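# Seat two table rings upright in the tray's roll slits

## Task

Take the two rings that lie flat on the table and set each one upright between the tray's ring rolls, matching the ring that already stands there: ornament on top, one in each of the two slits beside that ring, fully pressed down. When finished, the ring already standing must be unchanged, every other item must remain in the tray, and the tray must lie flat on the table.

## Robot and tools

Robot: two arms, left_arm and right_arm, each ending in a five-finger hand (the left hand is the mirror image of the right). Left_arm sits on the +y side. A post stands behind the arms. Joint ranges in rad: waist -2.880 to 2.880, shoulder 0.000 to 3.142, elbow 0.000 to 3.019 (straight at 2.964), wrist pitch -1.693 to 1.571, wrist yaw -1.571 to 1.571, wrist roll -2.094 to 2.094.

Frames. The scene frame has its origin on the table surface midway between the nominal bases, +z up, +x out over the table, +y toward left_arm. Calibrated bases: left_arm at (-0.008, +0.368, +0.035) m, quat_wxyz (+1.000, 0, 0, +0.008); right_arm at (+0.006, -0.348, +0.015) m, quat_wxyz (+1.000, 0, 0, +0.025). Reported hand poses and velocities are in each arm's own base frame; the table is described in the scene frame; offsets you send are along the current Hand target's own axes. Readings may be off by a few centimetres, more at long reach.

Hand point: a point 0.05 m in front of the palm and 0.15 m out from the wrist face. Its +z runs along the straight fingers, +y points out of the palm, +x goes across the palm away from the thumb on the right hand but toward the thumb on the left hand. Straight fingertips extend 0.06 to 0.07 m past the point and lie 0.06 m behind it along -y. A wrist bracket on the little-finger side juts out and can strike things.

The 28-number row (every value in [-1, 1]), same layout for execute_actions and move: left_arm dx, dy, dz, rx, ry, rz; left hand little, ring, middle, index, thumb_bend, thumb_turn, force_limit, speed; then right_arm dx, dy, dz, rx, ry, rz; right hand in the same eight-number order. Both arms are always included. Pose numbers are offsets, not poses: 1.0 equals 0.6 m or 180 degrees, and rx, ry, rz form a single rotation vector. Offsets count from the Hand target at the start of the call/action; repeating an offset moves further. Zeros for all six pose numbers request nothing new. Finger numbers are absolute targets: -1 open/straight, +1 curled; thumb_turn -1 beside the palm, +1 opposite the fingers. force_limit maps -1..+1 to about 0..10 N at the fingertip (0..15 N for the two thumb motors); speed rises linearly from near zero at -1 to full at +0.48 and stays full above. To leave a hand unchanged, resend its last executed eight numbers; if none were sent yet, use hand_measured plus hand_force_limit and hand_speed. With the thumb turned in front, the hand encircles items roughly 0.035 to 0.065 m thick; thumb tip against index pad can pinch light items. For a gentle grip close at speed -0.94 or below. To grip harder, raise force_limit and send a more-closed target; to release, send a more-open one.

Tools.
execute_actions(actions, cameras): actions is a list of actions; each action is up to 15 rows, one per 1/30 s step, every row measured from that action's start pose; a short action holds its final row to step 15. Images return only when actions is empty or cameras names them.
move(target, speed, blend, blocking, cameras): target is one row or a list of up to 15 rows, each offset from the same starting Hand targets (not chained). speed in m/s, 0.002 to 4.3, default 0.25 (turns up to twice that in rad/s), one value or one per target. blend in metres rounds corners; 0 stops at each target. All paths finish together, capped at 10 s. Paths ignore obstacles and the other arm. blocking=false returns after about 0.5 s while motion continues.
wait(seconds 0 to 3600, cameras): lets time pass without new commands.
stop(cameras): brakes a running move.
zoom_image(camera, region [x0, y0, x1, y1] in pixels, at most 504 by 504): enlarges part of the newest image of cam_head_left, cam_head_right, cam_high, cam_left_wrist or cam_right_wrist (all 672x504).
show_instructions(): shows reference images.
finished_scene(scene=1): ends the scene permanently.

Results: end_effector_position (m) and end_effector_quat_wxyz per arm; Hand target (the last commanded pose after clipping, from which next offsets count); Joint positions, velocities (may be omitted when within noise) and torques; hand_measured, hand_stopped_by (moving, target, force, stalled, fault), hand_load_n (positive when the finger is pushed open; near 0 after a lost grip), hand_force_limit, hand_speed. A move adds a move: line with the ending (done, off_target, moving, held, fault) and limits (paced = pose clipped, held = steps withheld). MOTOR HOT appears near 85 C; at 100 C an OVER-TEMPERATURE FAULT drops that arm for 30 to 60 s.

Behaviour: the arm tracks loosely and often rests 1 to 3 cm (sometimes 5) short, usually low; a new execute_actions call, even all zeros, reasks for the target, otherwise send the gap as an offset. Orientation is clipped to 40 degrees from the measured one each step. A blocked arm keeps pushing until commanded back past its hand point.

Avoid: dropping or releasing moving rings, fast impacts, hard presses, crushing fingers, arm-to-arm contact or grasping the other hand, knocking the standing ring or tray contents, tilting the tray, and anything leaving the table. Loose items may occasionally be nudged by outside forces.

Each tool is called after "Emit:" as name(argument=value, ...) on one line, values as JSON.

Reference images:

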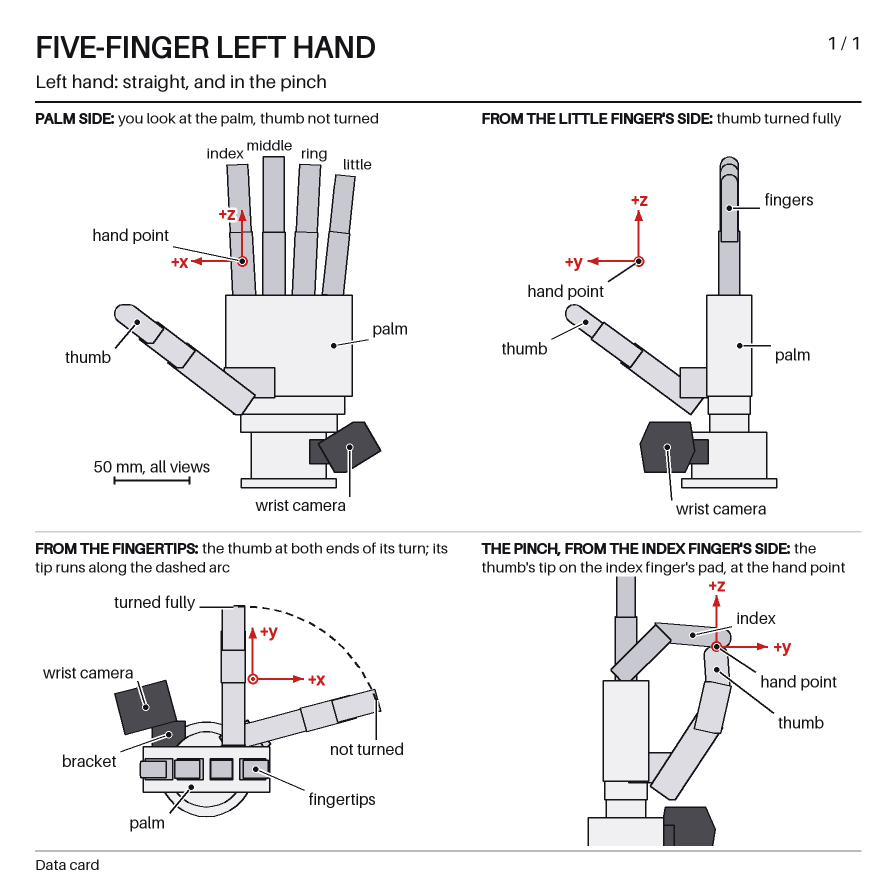

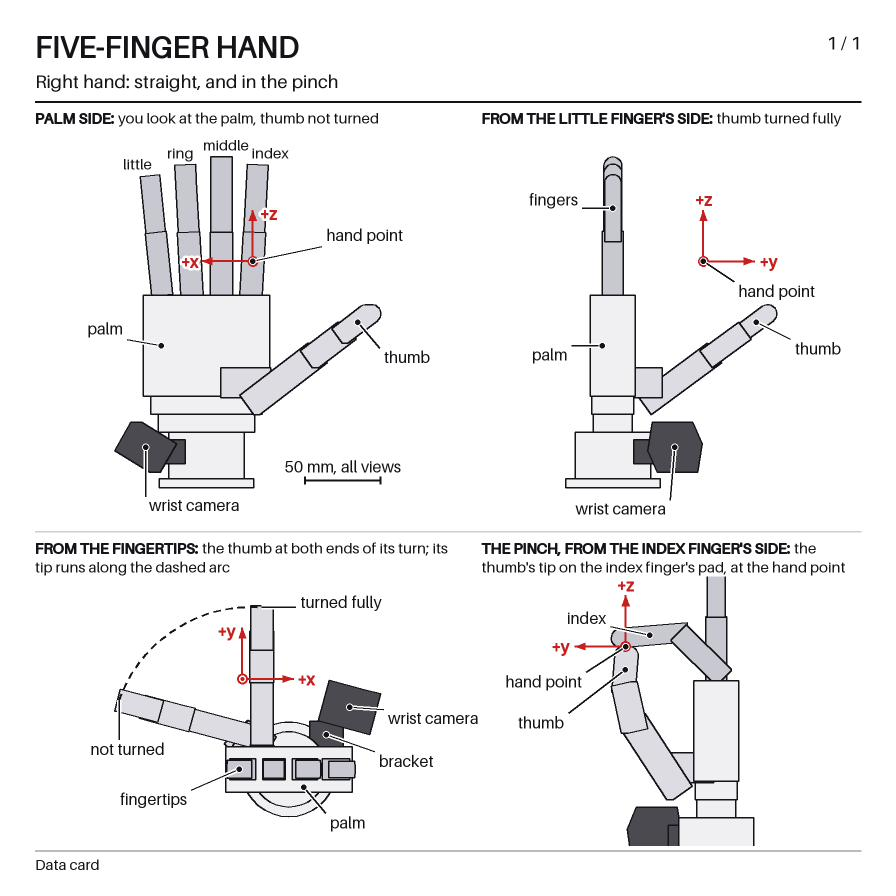

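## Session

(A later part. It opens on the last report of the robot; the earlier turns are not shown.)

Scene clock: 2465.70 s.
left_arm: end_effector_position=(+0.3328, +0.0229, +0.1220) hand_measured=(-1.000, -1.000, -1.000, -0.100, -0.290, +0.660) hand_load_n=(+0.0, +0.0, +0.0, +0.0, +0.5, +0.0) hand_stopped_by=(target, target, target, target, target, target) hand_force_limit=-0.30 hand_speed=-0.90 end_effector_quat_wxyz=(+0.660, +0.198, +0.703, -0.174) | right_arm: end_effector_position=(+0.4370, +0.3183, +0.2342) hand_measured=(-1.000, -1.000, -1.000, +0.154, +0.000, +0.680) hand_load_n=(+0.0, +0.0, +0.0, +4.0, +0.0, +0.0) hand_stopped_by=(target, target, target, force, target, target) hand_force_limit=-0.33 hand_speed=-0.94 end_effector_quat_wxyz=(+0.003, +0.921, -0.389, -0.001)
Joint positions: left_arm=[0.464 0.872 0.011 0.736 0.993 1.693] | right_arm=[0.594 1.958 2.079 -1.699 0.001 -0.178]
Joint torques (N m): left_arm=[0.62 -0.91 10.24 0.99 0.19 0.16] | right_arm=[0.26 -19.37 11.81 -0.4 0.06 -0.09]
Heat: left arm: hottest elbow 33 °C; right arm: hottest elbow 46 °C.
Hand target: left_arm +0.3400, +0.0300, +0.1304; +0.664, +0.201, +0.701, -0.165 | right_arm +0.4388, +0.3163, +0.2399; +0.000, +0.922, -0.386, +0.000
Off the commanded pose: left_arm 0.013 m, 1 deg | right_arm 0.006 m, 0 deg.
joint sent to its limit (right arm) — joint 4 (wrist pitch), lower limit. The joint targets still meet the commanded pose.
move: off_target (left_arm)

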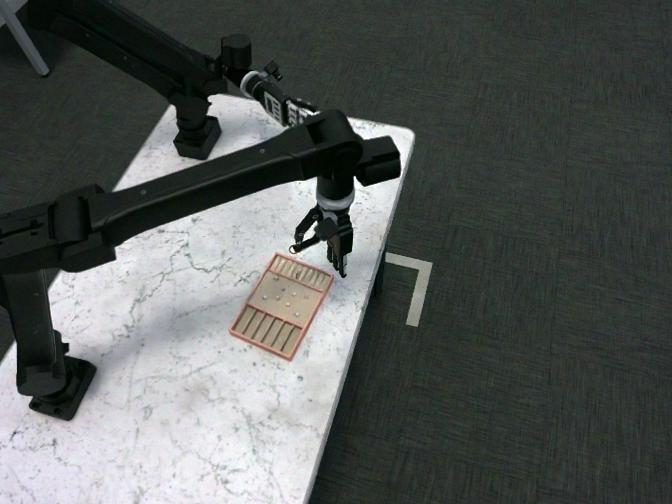

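Emit:
move(target=[[0,0,0,0,0,0,-1,-1,-1,-0.1,-0.29,0.66,-0.3,-0.9,0,0,0,0.4341,0.1925,0.3025,-1,-1,-1,0.22,0.0,0.68,-0.33,-0.94]], speed=[0.12], cameras=["cam_high","cam_right_wrist","cam_head_left"])

Emit:
zoom_image(camera="cam_right_wrist", region=[290, 180, 410, 300])

Scene clock: 2495.50 s.
left_arm: end_effector_position=(+0.3328, +0.0229, +0.1221) hand_measured=(-1.000, -1.000, -1.000, -0.100, -0.290, +0.660) hand_load_n=(+0.0, +0.0, +0.0, +0.0, +0.0, +0.0) hand_stopped_by=(target, target, target, target, target, target) hand_force_limit=-0.30 hand_speed=-0.90 end_effector_quat_wxyz=(+0.660, +0.199, +0.703, -0.174) | right_arm: end_effector_position=(+0.4422, +0.3114, +0.2548) hand_measured=(-1.000, -1.000, -1.000, +0.154, +0.000, +0.680) hand_load_n=(+0.5, +0.0, +0.0, +4.0, +0.0, +0.0) hand_stopped_by=(target, target, target, force, target, target) hand_force_limit=-0.33 hand_speed=-0.94 end_effector_quat_wxyz=(+0.455, -0.411, +0.634, -0.472)
Joint positions: left_arm=[0.464 0.872 0.011 0.736 0.993 1.694] | right_arm=[0.892 1.291 0.873 0.102 1.099 0.476]
Joint torques (N m): left_arm=[0.26 -0.56 10.32 1.02 0.21 0.11] | right_arm=[1.9 -7.47 9.99 1.51 0.46 -0.05]
Heat: left arm: hottest elbow 37 °C; right arm: hottest elbow 46 °C.
Hand target: left_arm +0.3400, +0.0300, +0.1304; +0.664, +0.201, +0.701, -0.165 | right_arm +0.4389, +0.3163, +0.2400; +0.448, -0.424, +0.628, -0.474
Off the commanded pose: left_arm 0.013 m, 1 deg | right_arm 0.016 m, 2 deg.
move: off_target (right_arm)
Images, in order (width x height): cam_head_left 672x504, cam_high 672x504, cam_right_wrist 672x504.

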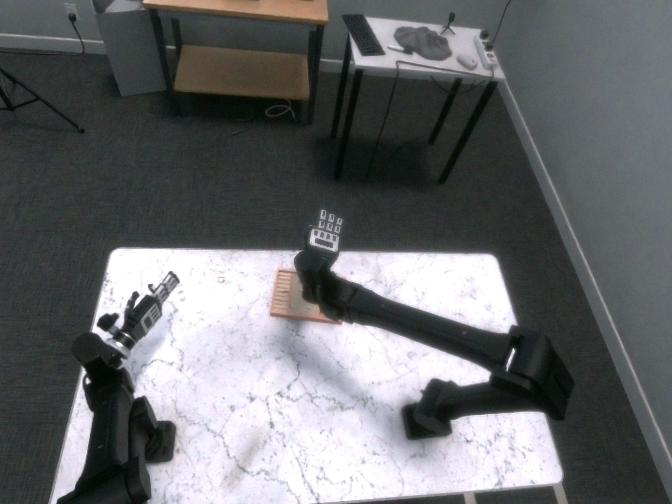

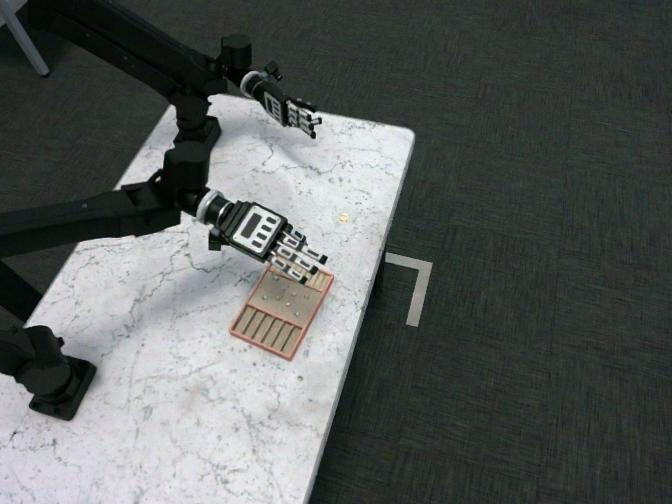

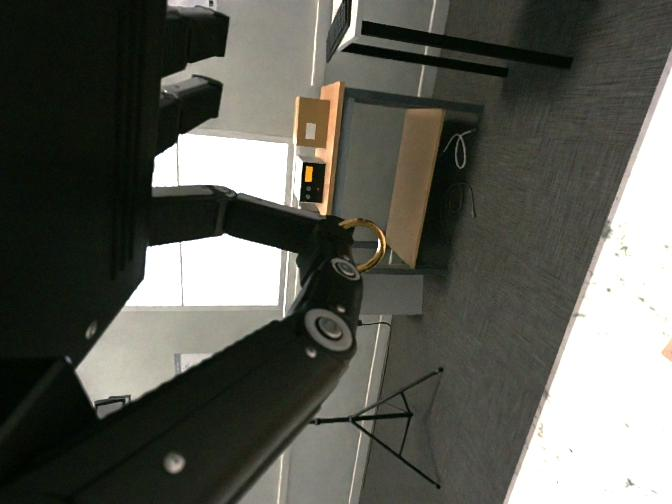

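Scaled by 4.200.

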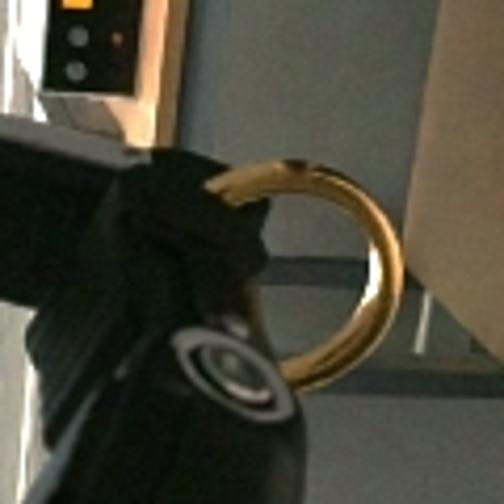

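Emit:
move(target=[[0.0463,-0.1437,0.2515,0.057,0.2217,-0.4476,-1,-1,-1,-1,-1,-1,-0.3,0.0,0,0,0,0,0,0,-1,-1,-1,0.22,0.0,0.68,-0.33,-0.94]], speed=[0.15], cameras=["cam_high","cam_left_wrist"])

Scene clock: 2516.87 s.
left_arm: end_effector_position=(+0.4088, -0.1141, +0.0774) hand_measured=(-1.000, -1.000, -1.000, -1.000, -1.000, -1.000) hand_load_n=(+0.0, +0.0, -0.5, +0.0, +0.0, -0.5) hand_stopped_by=(target, target, target, target, target, target) hand_force_limit=-0.30 hand_speed=0.00 end_effector_quat_wxyz=(+0.123, -0.204, +0.817, -0.526) | right_arm: end_effector_position=(+0.4421, +0.3114, +0.2548) hand_measured=(-1.000, -1.000, -1.000, +0.154, +0.000, +0.680) hand_load_n=(+0.0, +0.0, +0.0, +4.0, +0.0, +0.0) hand_stopped_by=(target, target, target, force, target, target) hand_force_limit=-0.33 hand_speed=-0.94 end_effector_quat_wxyz=(+0.455, -0.412, +0.634, -0.472)
Joint positions: left_arm=[0.097 1.414 0.718 -0.197 1.006 0.795] | right_arm=[0.892 1.291 0.873 0.102 1.099 0.475]
Joint torques (N m): left_arm=[-1.96 -10.58 12.92 0.59 0.72 -0.16] | right_arm=[1.49 -6.95 10.06 1.59 0.48 -0.08]
Heat: left arm: hottest elbow 40 °C; right arm: hottest elbow 46 °C.
Hand target: left_arm +0.4261, -0.1181, +0.0900; +0.127, -0.196, +0.815, -0.529 | right_arm +0.4389, +0.3163, +0.2399; +0.448, -0.424, +0.628, -0.474
Off the commanded pose: left_arm 0.022 m, 1 deg | right_arm 0.016 m, 2 deg.
move: off_target (left_arm)

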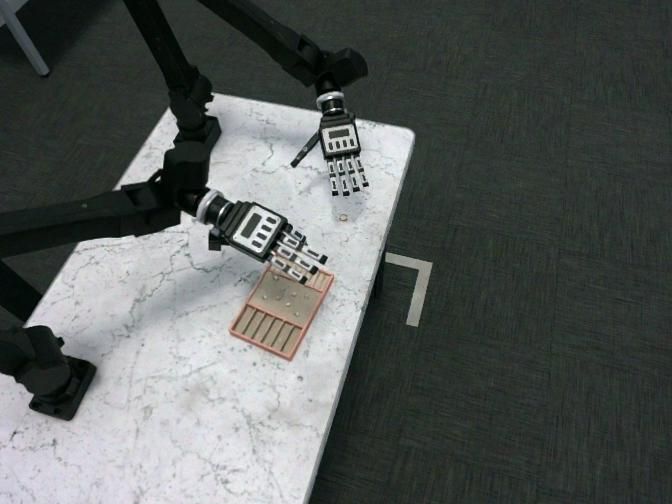

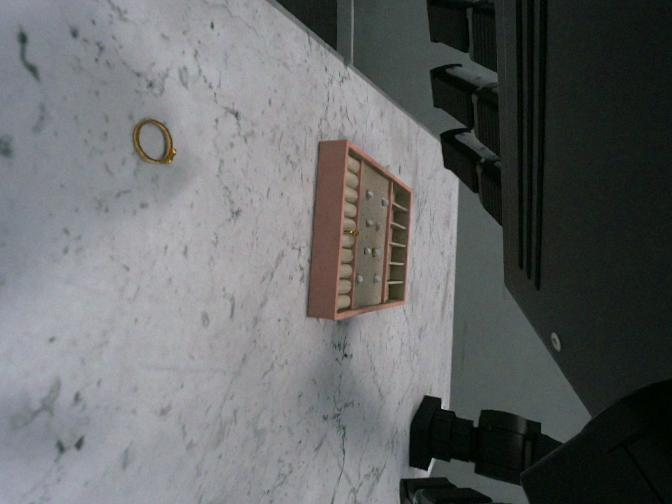

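Emit:
move(target=[[0,0,0,0,0,0,-1,-1,-1,-1,-1,-1,-0.3,0.0,-0.0928,0.2248,-0.0303,0,0,0,-1,-1,-1,0.22,0.0,0.68,-0.33,-0.94]], speed=[0.08], cameras=["cam_high","cam_left_wrist","cam_right_wrist"])

Emit:
zoom_image(camera="cam_left_wrist", region=[300, 130, 460, 330])

Scene clock: 2523.03 s.
left_arm: end_effector_position=(+0.4088, -0.1141, +0.0774) hand_measured=(-1.000, -1.000, -1.000, -1.000, -1.000, -1.000) hand_load_n=(+0.5, +0.0, +0.0, +0.0, +0.0, +0.0) hand_stopped_by=(target, target, target, target, target, target) hand_force_limit=-0.30 hand_speed=0.00 end_effector_quat_wxyz=(+0.123, -0.204, +0.816, -0.526) | right_arm: end_effector_position=(+0.4179, +0.3847, +0.1171) hand_measured=(-1.000, -1.000, -1.000, +0.154, +0.000, +0.680) hand_load_n=(+0.0, +0.0, +0.0, +4.0, +0.0, +0.0) hand_stopped_by=(target, target, target, force, target, target) hand_force_limit=-0.33 hand_speed=-0.94 end_effector_quat_wxyz=(+0.437, -0.430, +0.627, -0.481)
Joint positions: left_arm=[0.097 1.414 0.718 -0.197 1.006 0.794] | right_arm=[1.037 1.635 0.86 0.288 1.232 0.599]
Joint torques (N m): left_arm=[-2.02 -11.16 13.04 0.7 0.74 -0.12] | right_arm=[1.32 -10.58 11.06 1.35 0.63 0.14]
Heat: left arm: hottest elbow 42 °C; right arm: hottest elbow 46 °C.
Hand target: left_arm +0.4261, -0.1181, +0.0900; +0.127, -0.196, +0.815, -0.529 | right_arm +0.4201, +0.3992, +0.1198; +0.448, -0.424, +0.628, -0.474
Off the commanded pose: left_arm 0.022 m, 1 deg | right_arm 0.015 m, 2 deg.
move: off_target (right_arm)

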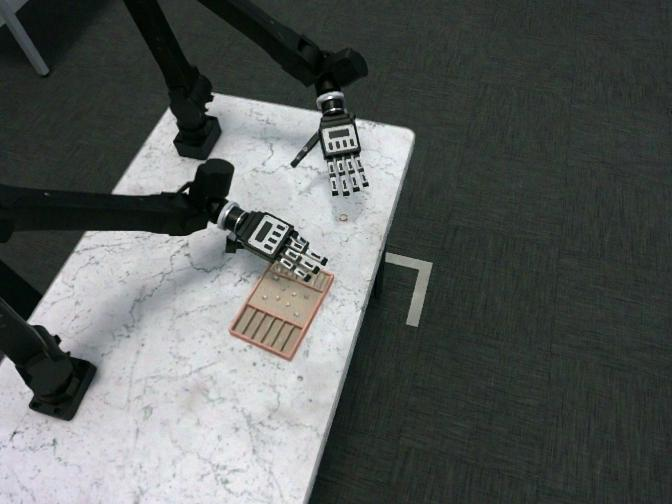

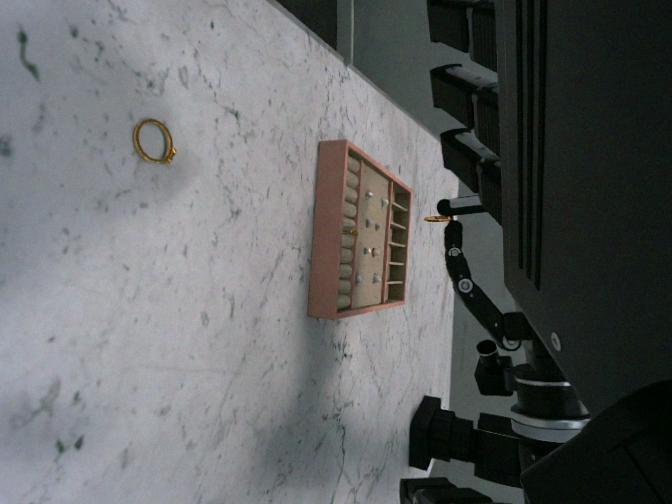

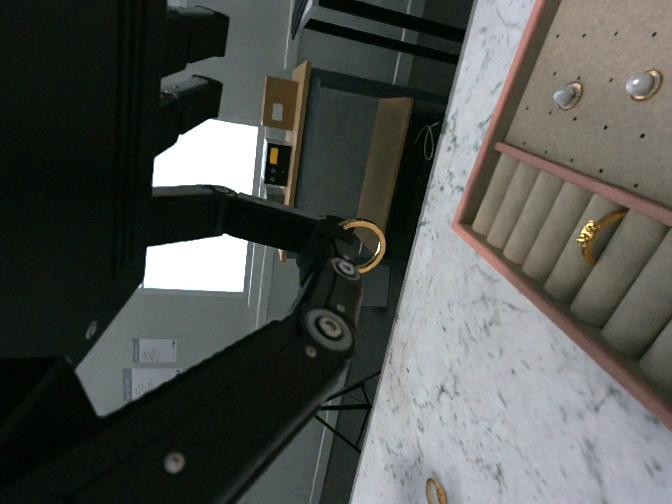

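Scaled by 2.520.

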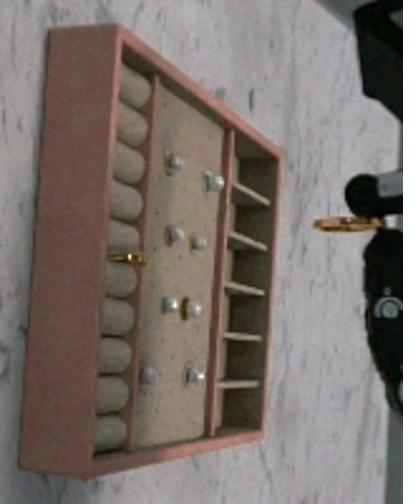

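Emit:
move(target=[[0,0,0,0,0,0,-1,-1,-1,-1,-1,-1,-0.3,0.0,0.0169,0.0722,0.0123,0,0,0,-1,-1,-1,0.22,0.0,0.68,-0.33,-0.94]], speed=[0.05], cameras=["cam_left_wrist","cam_right_wrist"])

Emit:
zoom_image(camera="cam_left_wrist", region=[310, 170, 430, 290])

Emit:
zoom_image(camera="cam_right_wrist", region=[330, 130, 630, 330])

Scene clock: 2530.93 s.
left_arm: end_effector_position=(+0.4088, -0.1141, +0.0774) hand_measured=(-1.000, -1.000, -1.000, -1.000, -1.000, -1.000) hand_load_n=(+0.0, -0.5, +0.0, +0.0, +0.0, -0.5) hand_stopped_by=(target, target, target, target, target, target) hand_force_limit=-0.30 hand_speed=0.00 end_effector_quat_wxyz=(+0.123, -0.204, +0.816, -0.526) | right_arm: end_effector_position=(+0.4247, +0.3964, +0.0906) hand_measured=(-1.000, -1.000, -1.000, +0.154, +0.000, +0.680) hand_load_n=(+0.0, +0.0, +0.0, +4.0, +0.0, +0.0) hand_stopped_by=(target, target, target, force, target, target) hand_force_limit=-0.33 hand_speed=-0.94 end_effector_quat_wxyz=(+0.453, -0.415, +0.631, -0.473)
Joint positions: left_arm=[0.097 1.414 0.718 -0.197 1.006 0.794] | right_arm=[1.037 1.726 0.86 0.423 1.232 0.602]
Joint torques (N m): left_arm=[-1.55 -10.46 12.98 0.72 0.76 -0.13] | right_arm=[1.14 -10.7 6.83 1.39 0.48 0.07]
Heat: left arm: hottest elbow 43 °C; right arm: hottest elbow 46 °C.
Hand target: left_arm +0.4261, -0.1181, +0.0900; +0.127, -0.196, +0.815, -0.529 | right_arm +0.4201, +0.3962, +0.0749; +0.448, -0.424, +0.628, -0.474
Off the commanded pose: left_arm 0.022 m, 1 deg | right_arm 0.016 m, 1 deg.
move: off_target (right_arm)

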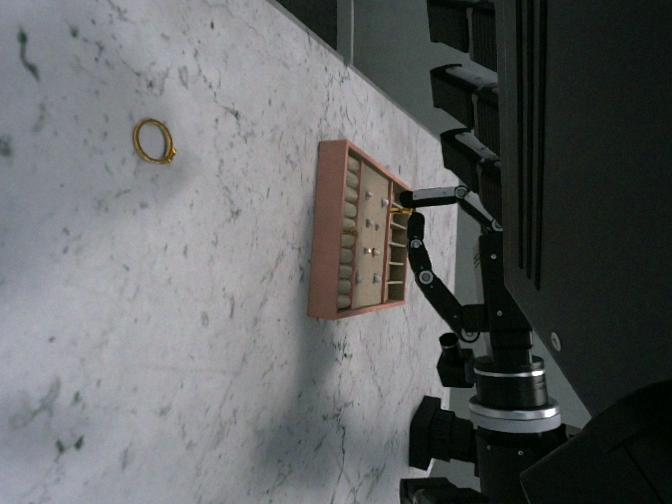

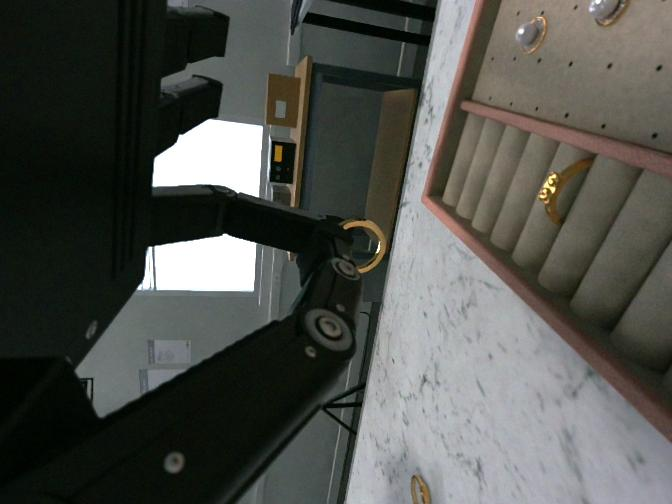

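Scaled by 4.200.

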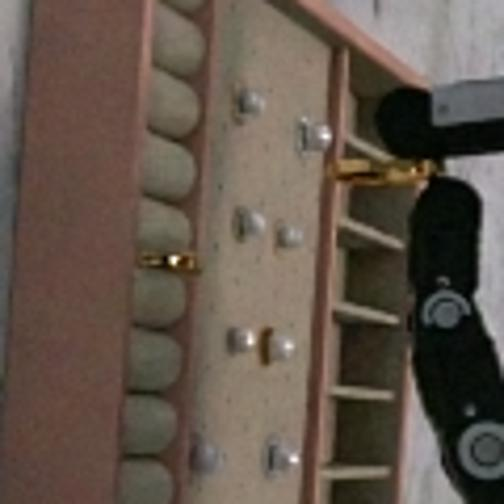

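Scaled by 1.680.

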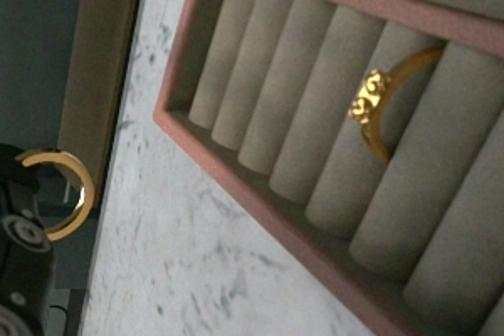

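Emit:
move(target=[[0,0,0,0,0,0,-1,-1,-1,-1,-1,-1,-0.3,0.0,0.006,0.031,-0.0077,0,0,0,-1,-1,-1,0.22,0.0,0.68,-0.33,-0.94]], speed=[0.03], cameras=["cam_left_wrist","cam_right_wrist","cam_head_right","cam_head_left"])

Emit:
zoom_image(camera="cam_left_wrist", region=[310, 170, 430, 290])

Emit:
zoom_image(camera="cam_right_wrist", region=[330, 130, 630, 330])

Scene clock: 2538.67 s.
left_arm: end_effector_position=(+0.4088, -0.1141, +0.0774) hand_measured=(-1.000, -1.000, -1.000, -1.000, -1.000, -1.000) hand_load_n=(+0.0, +0.0, +0.0, +0.0, +0.0, +0.0) hand_stopped_by=(target, target, target, target, target, target) hand_force_limit=-0.30 hand_speed=0.00 end_effector_quat_wxyz=(+0.123, -0.204, +0.816, -0.526) | right_arm: end_effector_position=(+0.4191, +0.3960, +0.0717) hand_measured=(-1.000, -1.000, -1.000, +0.154, +0.000, +0.680) hand_load_n=(+0.0, +0.0, +0.0, +3.5, +0.0, +0.0) hand_stopped_by=(target, target, target, force, target, target) hand_force_limit=-0.33 hand_speed=-0.94 end_effector_quat_wxyz=(+0.450, -0.417, +0.631, -0.474)
Joint positions: left_arm=[0.097 1.414 0.718 -0.197 1.006 0.794] | right_arm=[1.047 1.763 0.846 0.455 1.242 0.616]
Joint torques (N m): left_arm=[-1.9 -10.81 13.09 0.58 0.72 -0.18] | right_arm=[1.79 -11.28 6.61 1.4 0.59 0.12]
Heat: left arm: hottest elbow 45 °C; right arm: hottest elbow 45 °C.
Hand target: left_arm +0.4261, -0.1181, +0.0900; +0.127, -0.196, +0.815, -0.529 | right_arm +0.4128, +0.3974, +0.0568; +0.448, -0.424, +0.628, -0.474
Off the commanded pose: left_arm 0.022 m, 1 deg | right_arm 0.016 m, 1 deg.
move: off_target (right_arm)
Images, in order (width x height): cam_head_left 672x504, cam_head_right 672x504, cam_left_wrist 672x504, cam_right_wrist 672x504.

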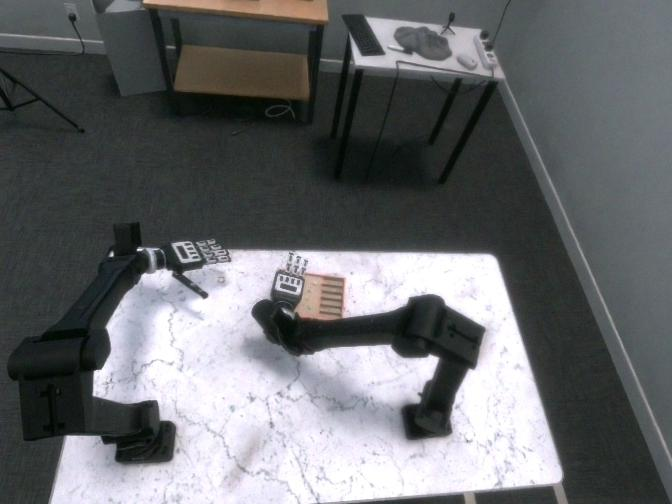

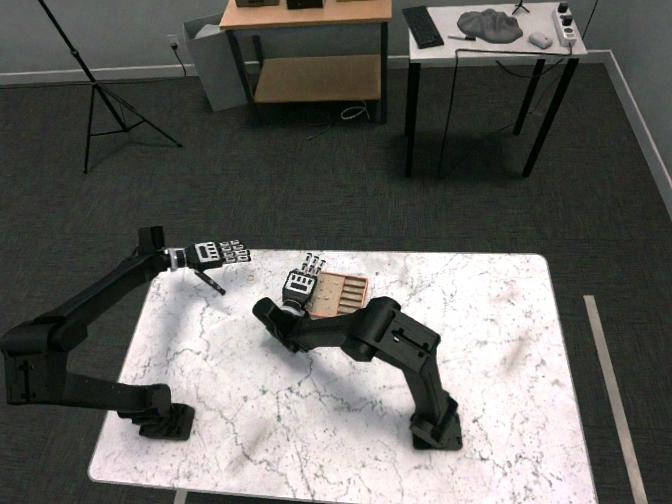

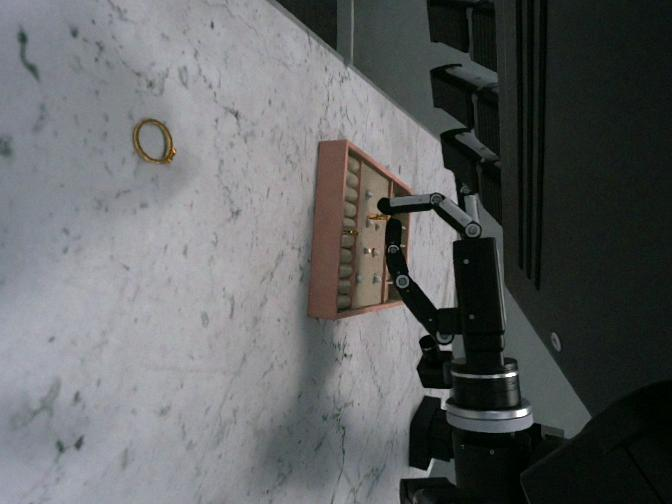

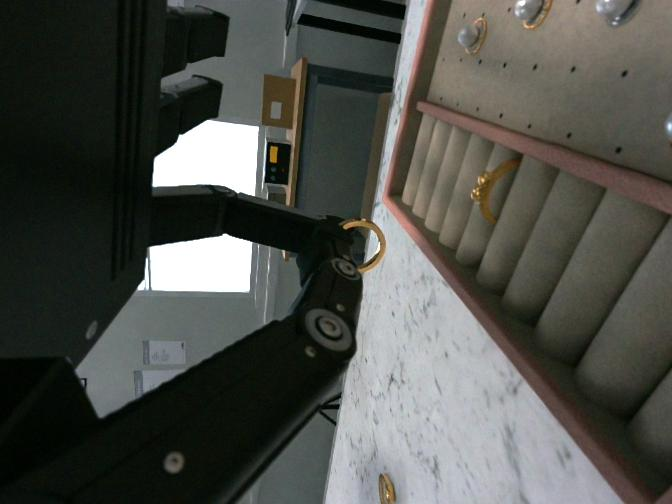

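Scaled by 4.200.

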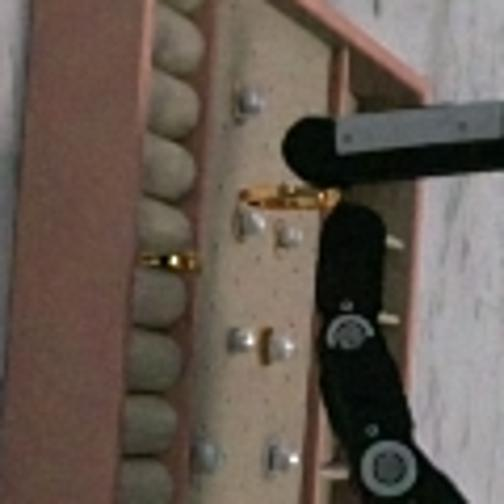

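Scaled by 1.680.

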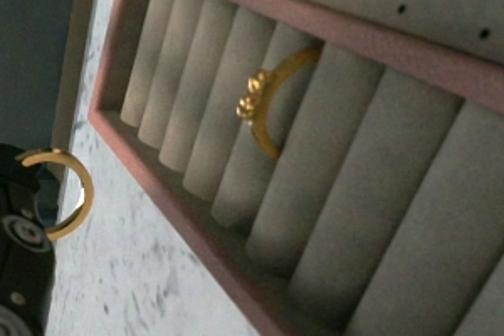

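Emit:
move(target=[[0,0,0,0,0,0,-1,-1,-1,-1,-1,-1,-0.3,0.0,0.0197,-0.0035,0.0015,0,0,0,-1,-1,-1,0.22,0.0,0.68,-0.33,-0.94]], speed=[0.03], cameras=["cam_left_wrist","cam_right_wrist"])

Emit:
zoom_image(camera="cam_left_wrist", region=[310, 170, 430, 290])

Emit:
zoom_image(camera="cam_right_wrist", region=[330, 130, 630, 330])

Scene clock: 2546.63 s.
left_arm: end_effector_position=(+0.4088, -0.1141, +0.0774) hand_measured=(-1.000, -1.000, -1.000, -1.000, -1.000, -1.000) hand_load_n=(+0.0, +0.0, +0.0, +0.0, +0.0, +0.0) hand_stopped_by=(target, target, target, target, target, target) hand_force_limit=-0.30 hand_speed=0.00 end_effector_quat_wxyz=(+0.123, -0.204, +0.816, -0.526) | right_arm: end_effector_position=(+0.4136, +0.3872, +0.0631) hand_measured=(-1.000, -1.000, -1.000, +0.154, +0.000, +0.680) hand_load_n=(+0.0, +0.0, -0.5, +4.0, +0.0, +0.0) hand_stopped_by=(target, target, target, force, target, target) hand_force_limit=-0.33 hand_speed=-0.94 end_effector_quat_wxyz=(+0.449, -0.420, +0.630, -0.474)
Joint positions: left_arm=[0.097 1.414 0.718 -0.197 1.006 0.794] | right_arm=[1.047 1.763 0.813 0.484 1.239 0.616]
Joint torques (N m): left_arm=[-1.55 -11.28 13.05 0.76 0.75 -0.16] | right_arm=[1.2 -12.34 6.24 1.4 0.4 0.03]
Heat: left arm: hottest elbow 46 °C; right arm: hottest elbow 44 °C.
Hand target: left_arm +0.4261, -0.1181, +0.0900; +0.127, -0.196, +0.815, -0.529 | right_arm +0.4110, +0.3854, +0.0568; +0.448, -0.424, +0.628, -0.474
Off the commanded pose: left_arm 0.022 m, 1 deg | right_arm 0.007 m, 1 deg.
move: done

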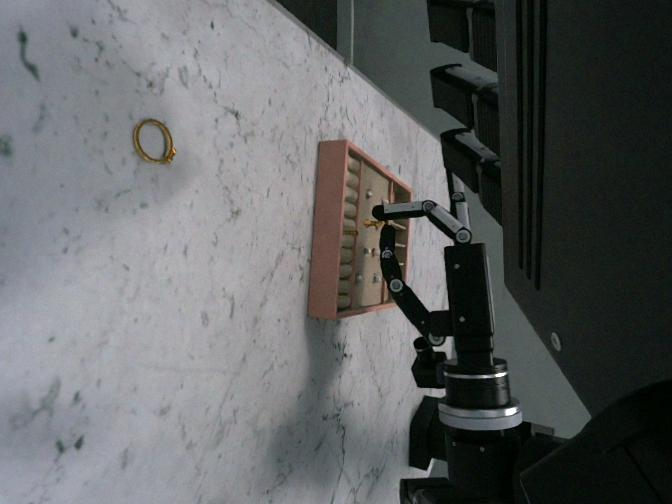

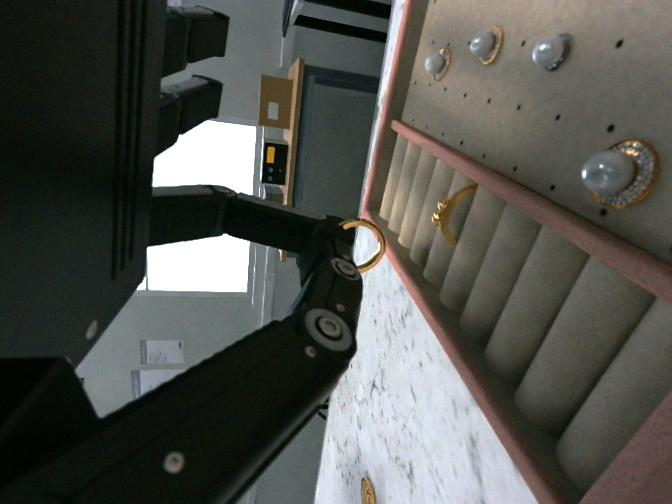

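Scaled by 4.200.

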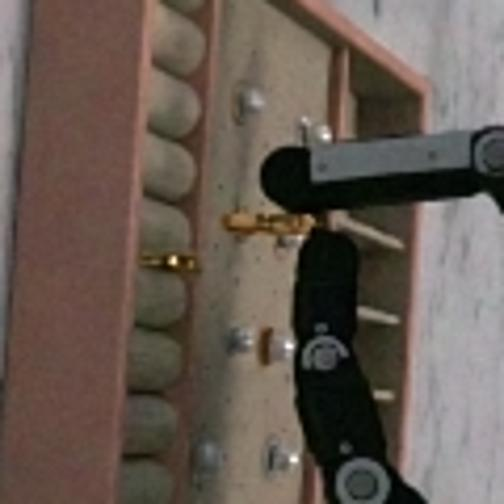

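Scaled by 1.680.

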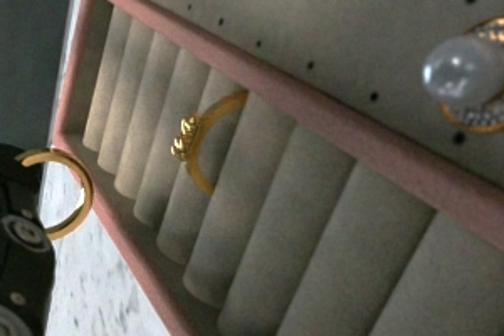

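Emit:
move(target=[[0,0,0,0,0,0,-1,-1,-1,-1,-1,-1,-0.3,0.0,0.009,-0.0078,0.0078,0,0,0,-1,-1,-1,0.22,0.0,0.68,-0.33,-0.94]], speed=[0.03], cameras=["cam_left_wrist","cam_right_wrist"])

Emit:
zoom_image(camera="cam_left_wrist", region=[310, 170, 430, 290])

Emit:
zoom_image(camera="cam_right_wrist", region=[330, 130, 630, 330])

Scene clock: 2552.23 s.
left_arm: end_effector_position=(+0.4088, -0.1141, +0.0774) hand_measured=(-1.000, -1.000, -1.000, -1.000, -1.000, -1.000) hand_load_n=(+0.0, +0.0, +0.0, +0.0, +0.0, -0.5) hand_stopped_by=(target, target, target, target, target, target) hand_force_limit=-0.30 hand_speed=0.00 end_effector_quat_wxyz=(+0.123, -0.204, +0.816, -0.526) | right_arm: end_effector_position=(+0.4120, +0.3852, +0.0596) hand_measured=(-1.000, -1.000, -1.000, +0.154, +0.000, +0.680) hand_load_n=(+0.0, +0.0, +0.0, +4.0, +0.0, +0.0) hand_stopped_by=(target, target, target, force, target, target) hand_force_limit=-0.33 hand_speed=-0.94 end_effector_quat_wxyz=(+0.450, -0.426, +0.628, -0.472)
Joint positions: left_arm=[0.097 1.414 0.718 -0.197 1.006 0.794] | right_arm=[1.045 1.763 0.799 0.503 1.225 0.602]
Joint torques (N m): left_arm=[-1.38 -10.81 13.14 0.57 0.73 -0.13] | right_arm=[-0.5 -13.57 6.16 1.37 0.36 -0.09]
Heat: left arm: hottest elbow 47 °C; right arm: hottest elbow 43 °C.
Hand target: left_arm +0.4261, -0.1181, +0.0900; +0.127, -0.196, +0.815, -0.529 | right_arm +0.4148, +0.3784, +0.0598; +0.448, -0.424, +0.628, -0.474
Off the commanded pose: left_arm 0.022 m, 1 deg | right_arm 0.007 m, 0 deg.
move: done

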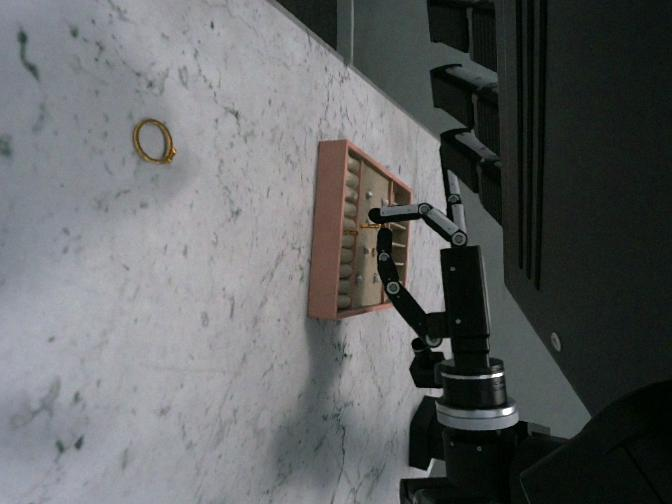

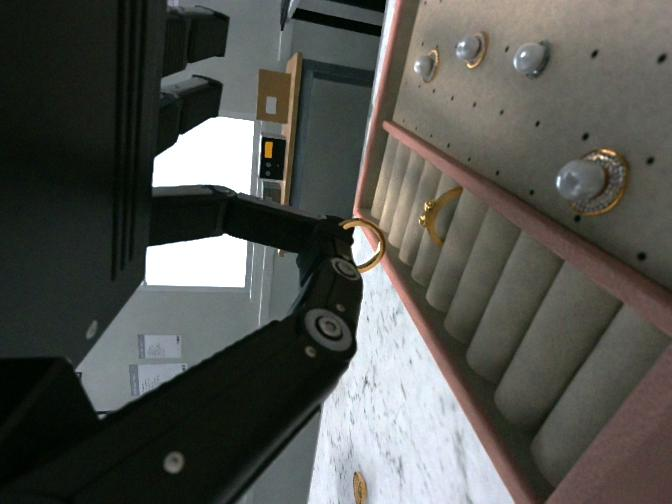

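Scaled by 4.200.

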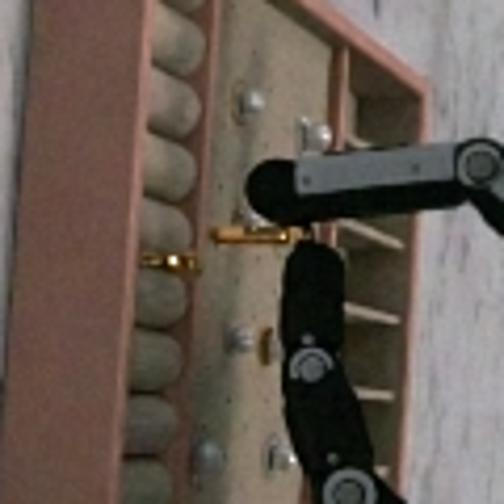

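Scaled by 1.680.

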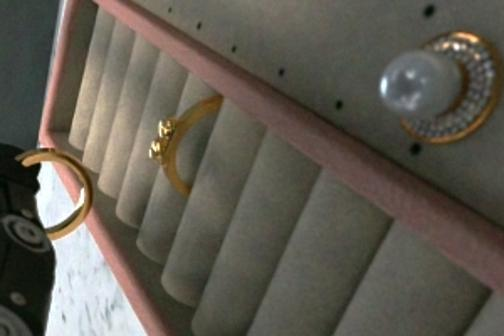

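Emit:
move(target=[[0,0,0,0,0,0,-1,-1,-1,-1,-1,-1,-0.3,0.0,-0.0083,-0.0483,-0.01,0,0,0,-1,-1,-1,0.22,0.0,0.68,-0.33,-0.94],[0,0,0,0,0,0,-1,-1,-1,-1,-1,-1,-0.3,0.0,0.0002,0.0152,-0.0008,0,0,0,-1,-1,-1,0.22,0.0,0.68,-0.33,-0.94]], speed=[0.06,0.04], cameras=["cam_left_wrist","cam_right_wrist"])

Emit:
zoom_image(camera="cam_left_wrist", region=[310, 170, 430, 290])

Emit:
zoom_image(camera="cam_right_wrist", region=[330, 130, 630, 330])

Scene clock: 2559.17 s.
left_arm: end_effector_position=(+0.4088, -0.1141, +0.0774) hand_measured=(-1.000, -1.000, -1.000, -1.000, -1.000, -1.000) hand_load_n=(+0.0, +0.0, +0.0, -0.5, +0.0, +0.0) hand_stopped_by=(target, target, target, target, target, target) hand_force_limit=-0.30 hand_speed=0.00 end_effector_quat_wxyz=(+0.123, -0.204, +0.816, -0.526) | right_arm: end_effector_position=(+0.4131, +0.3871, +0.0659) hand_measured=(-1.000, -1.000, -1.000, +0.154, +0.000, +0.680) hand_load_n=(+0.0, +0.0, +0.0, +4.0, +0.0, -0.5) hand_stopped_by=(target, target, target, force, target, target) hand_force_limit=-0.33 hand_speed=-0.94 end_effector_quat_wxyz=(+0.457, -0.419, +0.629, -0.469)
Joint positions: left_arm=[0.097 1.414 0.718 -0.197 1.006 0.794] | right_arm=[1.045 1.756 0.799 0.52 1.225 0.599]
Joint torques (N m): left_arm=[-1.79 -10.64 12.98 0.64 0.74 -0.14] | right_arm=[0.85 -10.75 6.19 1.25 0.53 0.04]
Heat: left arm: hottest elbow 48 °C; right arm: hottest elbow 43 °C.
Hand target: left_arm +0.4261, -0.1181, +0.0900; +0.127, -0.196, +0.815, -0.529 | right_arm +0.4133, +0.3802, +0.0510; +0.448, -0.424, +0.628, -0.474
Off the commanded pose: left_arm 0.022 m, 1 deg | right_arm 0.016 m, 1 deg.
move: off_target (right_arm)

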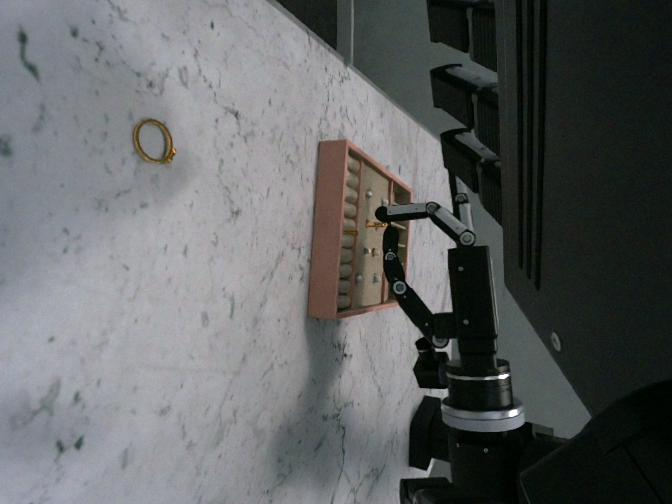

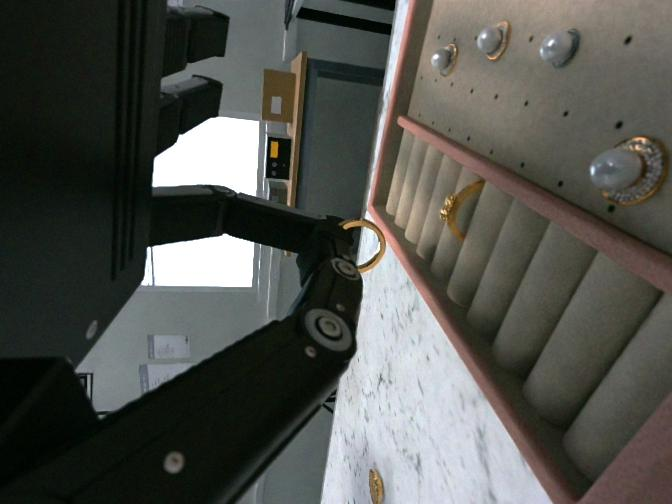

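Scaled by 4.200.

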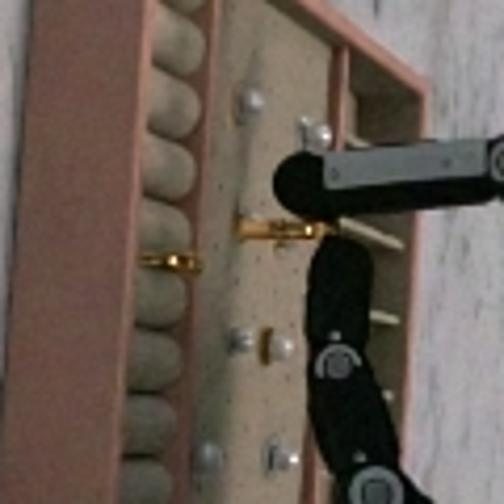

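Scaled by 1.680.

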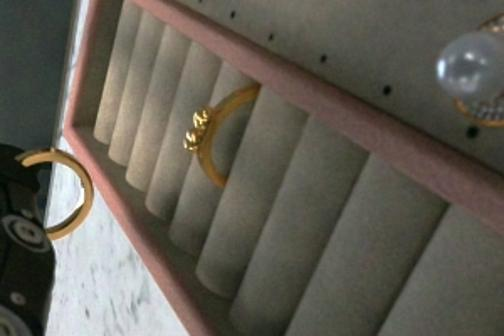

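Emit:
move(target=[[0,0,0,0,0,0,-1,-1,-1,-1,-1,-1,-0.3,0.0,0.0013,-0.0645,0.0403,0,0,0,-1,-1,-1,0.22,0.0,0.68,-0.33,-0.94],[0,0,0,0,0,0,-1,-1,-1,-1,-1,-1,-0.3,0.0,-0.0017,-0.0313,-0.0055,0,0,0,-1,-1,-1,0.22,0.0,0.68,-0.33,-0.94],[0,0,0,0,0,0,-1,-1,-1,-1,-1,-1,-0.3,0.0,0.004,0.0028,-0.0003,0,0,0,-1,-1,-1,0.22,0.0,0.68,-0.33,-0.94]], speed=[0.08,0.06,0.04], cameras=["cam_left_wrist","cam_right_wrist"])

Emit:
zoom_image(camera="cam_left_wrist", region=[310, 170, 430, 290])

Emit:
zoom_image(camera="cam_right_wrist", region=[330, 130, 630, 330])

Scene clock: 2568.73 s.
left_arm: end_effector_position=(+0.4088, -0.1141, +0.0774) hand_measured=(-1.000, -1.000, -1.000, -1.000, -1.000, -1.000) hand_load_n=(+0.0, +0.0, +0.0, +0.0, +0.0, -0.5) hand_stopped_by=(target, target, target, target, target, target) hand_force_limit=-0.30 hand_speed=0.00 end_effector_quat_wxyz=(+0.123, -0.204, +0.816, -0.526) | right_arm: end_effector_position=(+0.4177, +0.3776, +0.0622) hand_measured=(-1.000, -1.000, -1.000, +0.154, +0.000, +0.680) hand_load_n=(+0.0, +0.0, +0.0, +3.5, +0.0, +0.0) hand_stopped_by=(target, target, target, force, target, target) hand_force_limit=-0.33 hand_speed=-0.94 end_effector_quat_wxyz=(+0.451, -0.418, +0.630, -0.474)
Joint positions: left_arm=[0.097 1.414 0.718 -0.197 1.006 0.794] | right_arm=[1.029 1.758 0.79 0.53 1.224 0.59]
Joint torques (N m): left_arm=[-2.49 -9.88 12.94 0.64 0.66 -0.1] | right_arm=[1.96 -10.93 6.2 1.44 0.58 0.08]
Heat: left arm: hottest elbow 49 °C; right arm: hottest elbow 42 °C.
Hand target: left_arm +0.4261, -0.1181, +0.0900; +0.127, -0.196, +0.815, -0.529 | right_arm +0.4124, +0.3781, +0.0490; +0.448, -0.424, +0.628, -0.474
Off the commanded pose: left_arm 0.022 m, 1 deg | right_arm 0.014 m, 1 deg.
move: off_target (right_arm)

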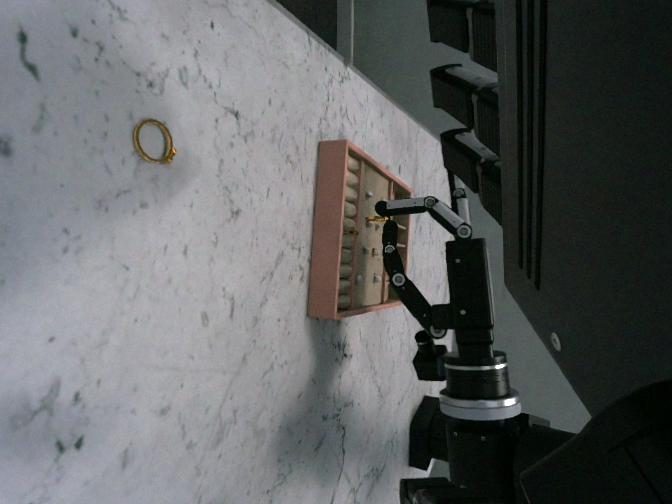

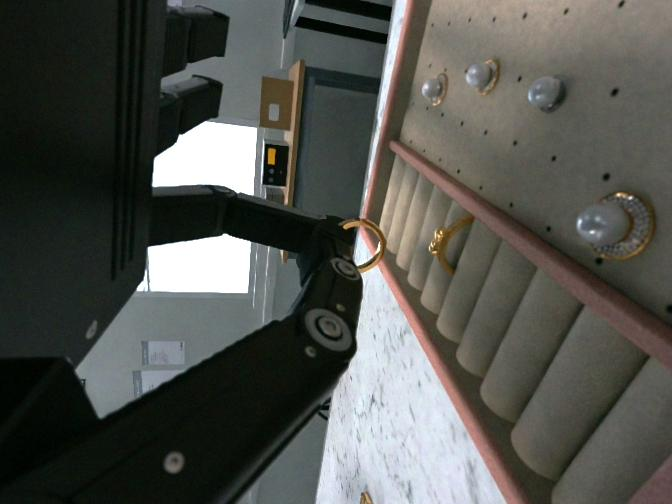

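Scaled by 4.200.

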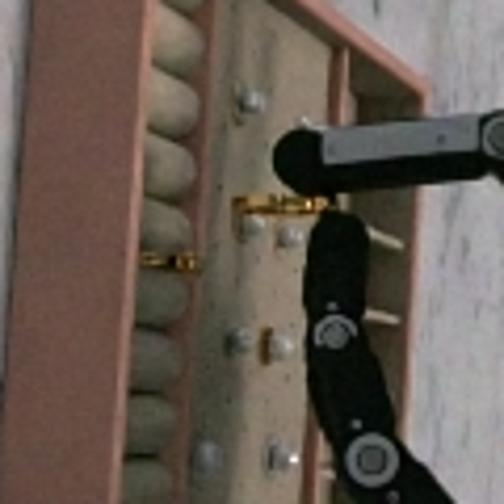

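Scaled by 1.680.

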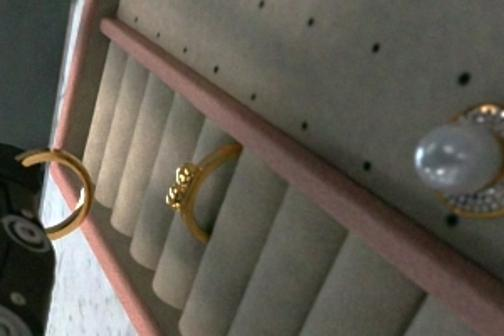

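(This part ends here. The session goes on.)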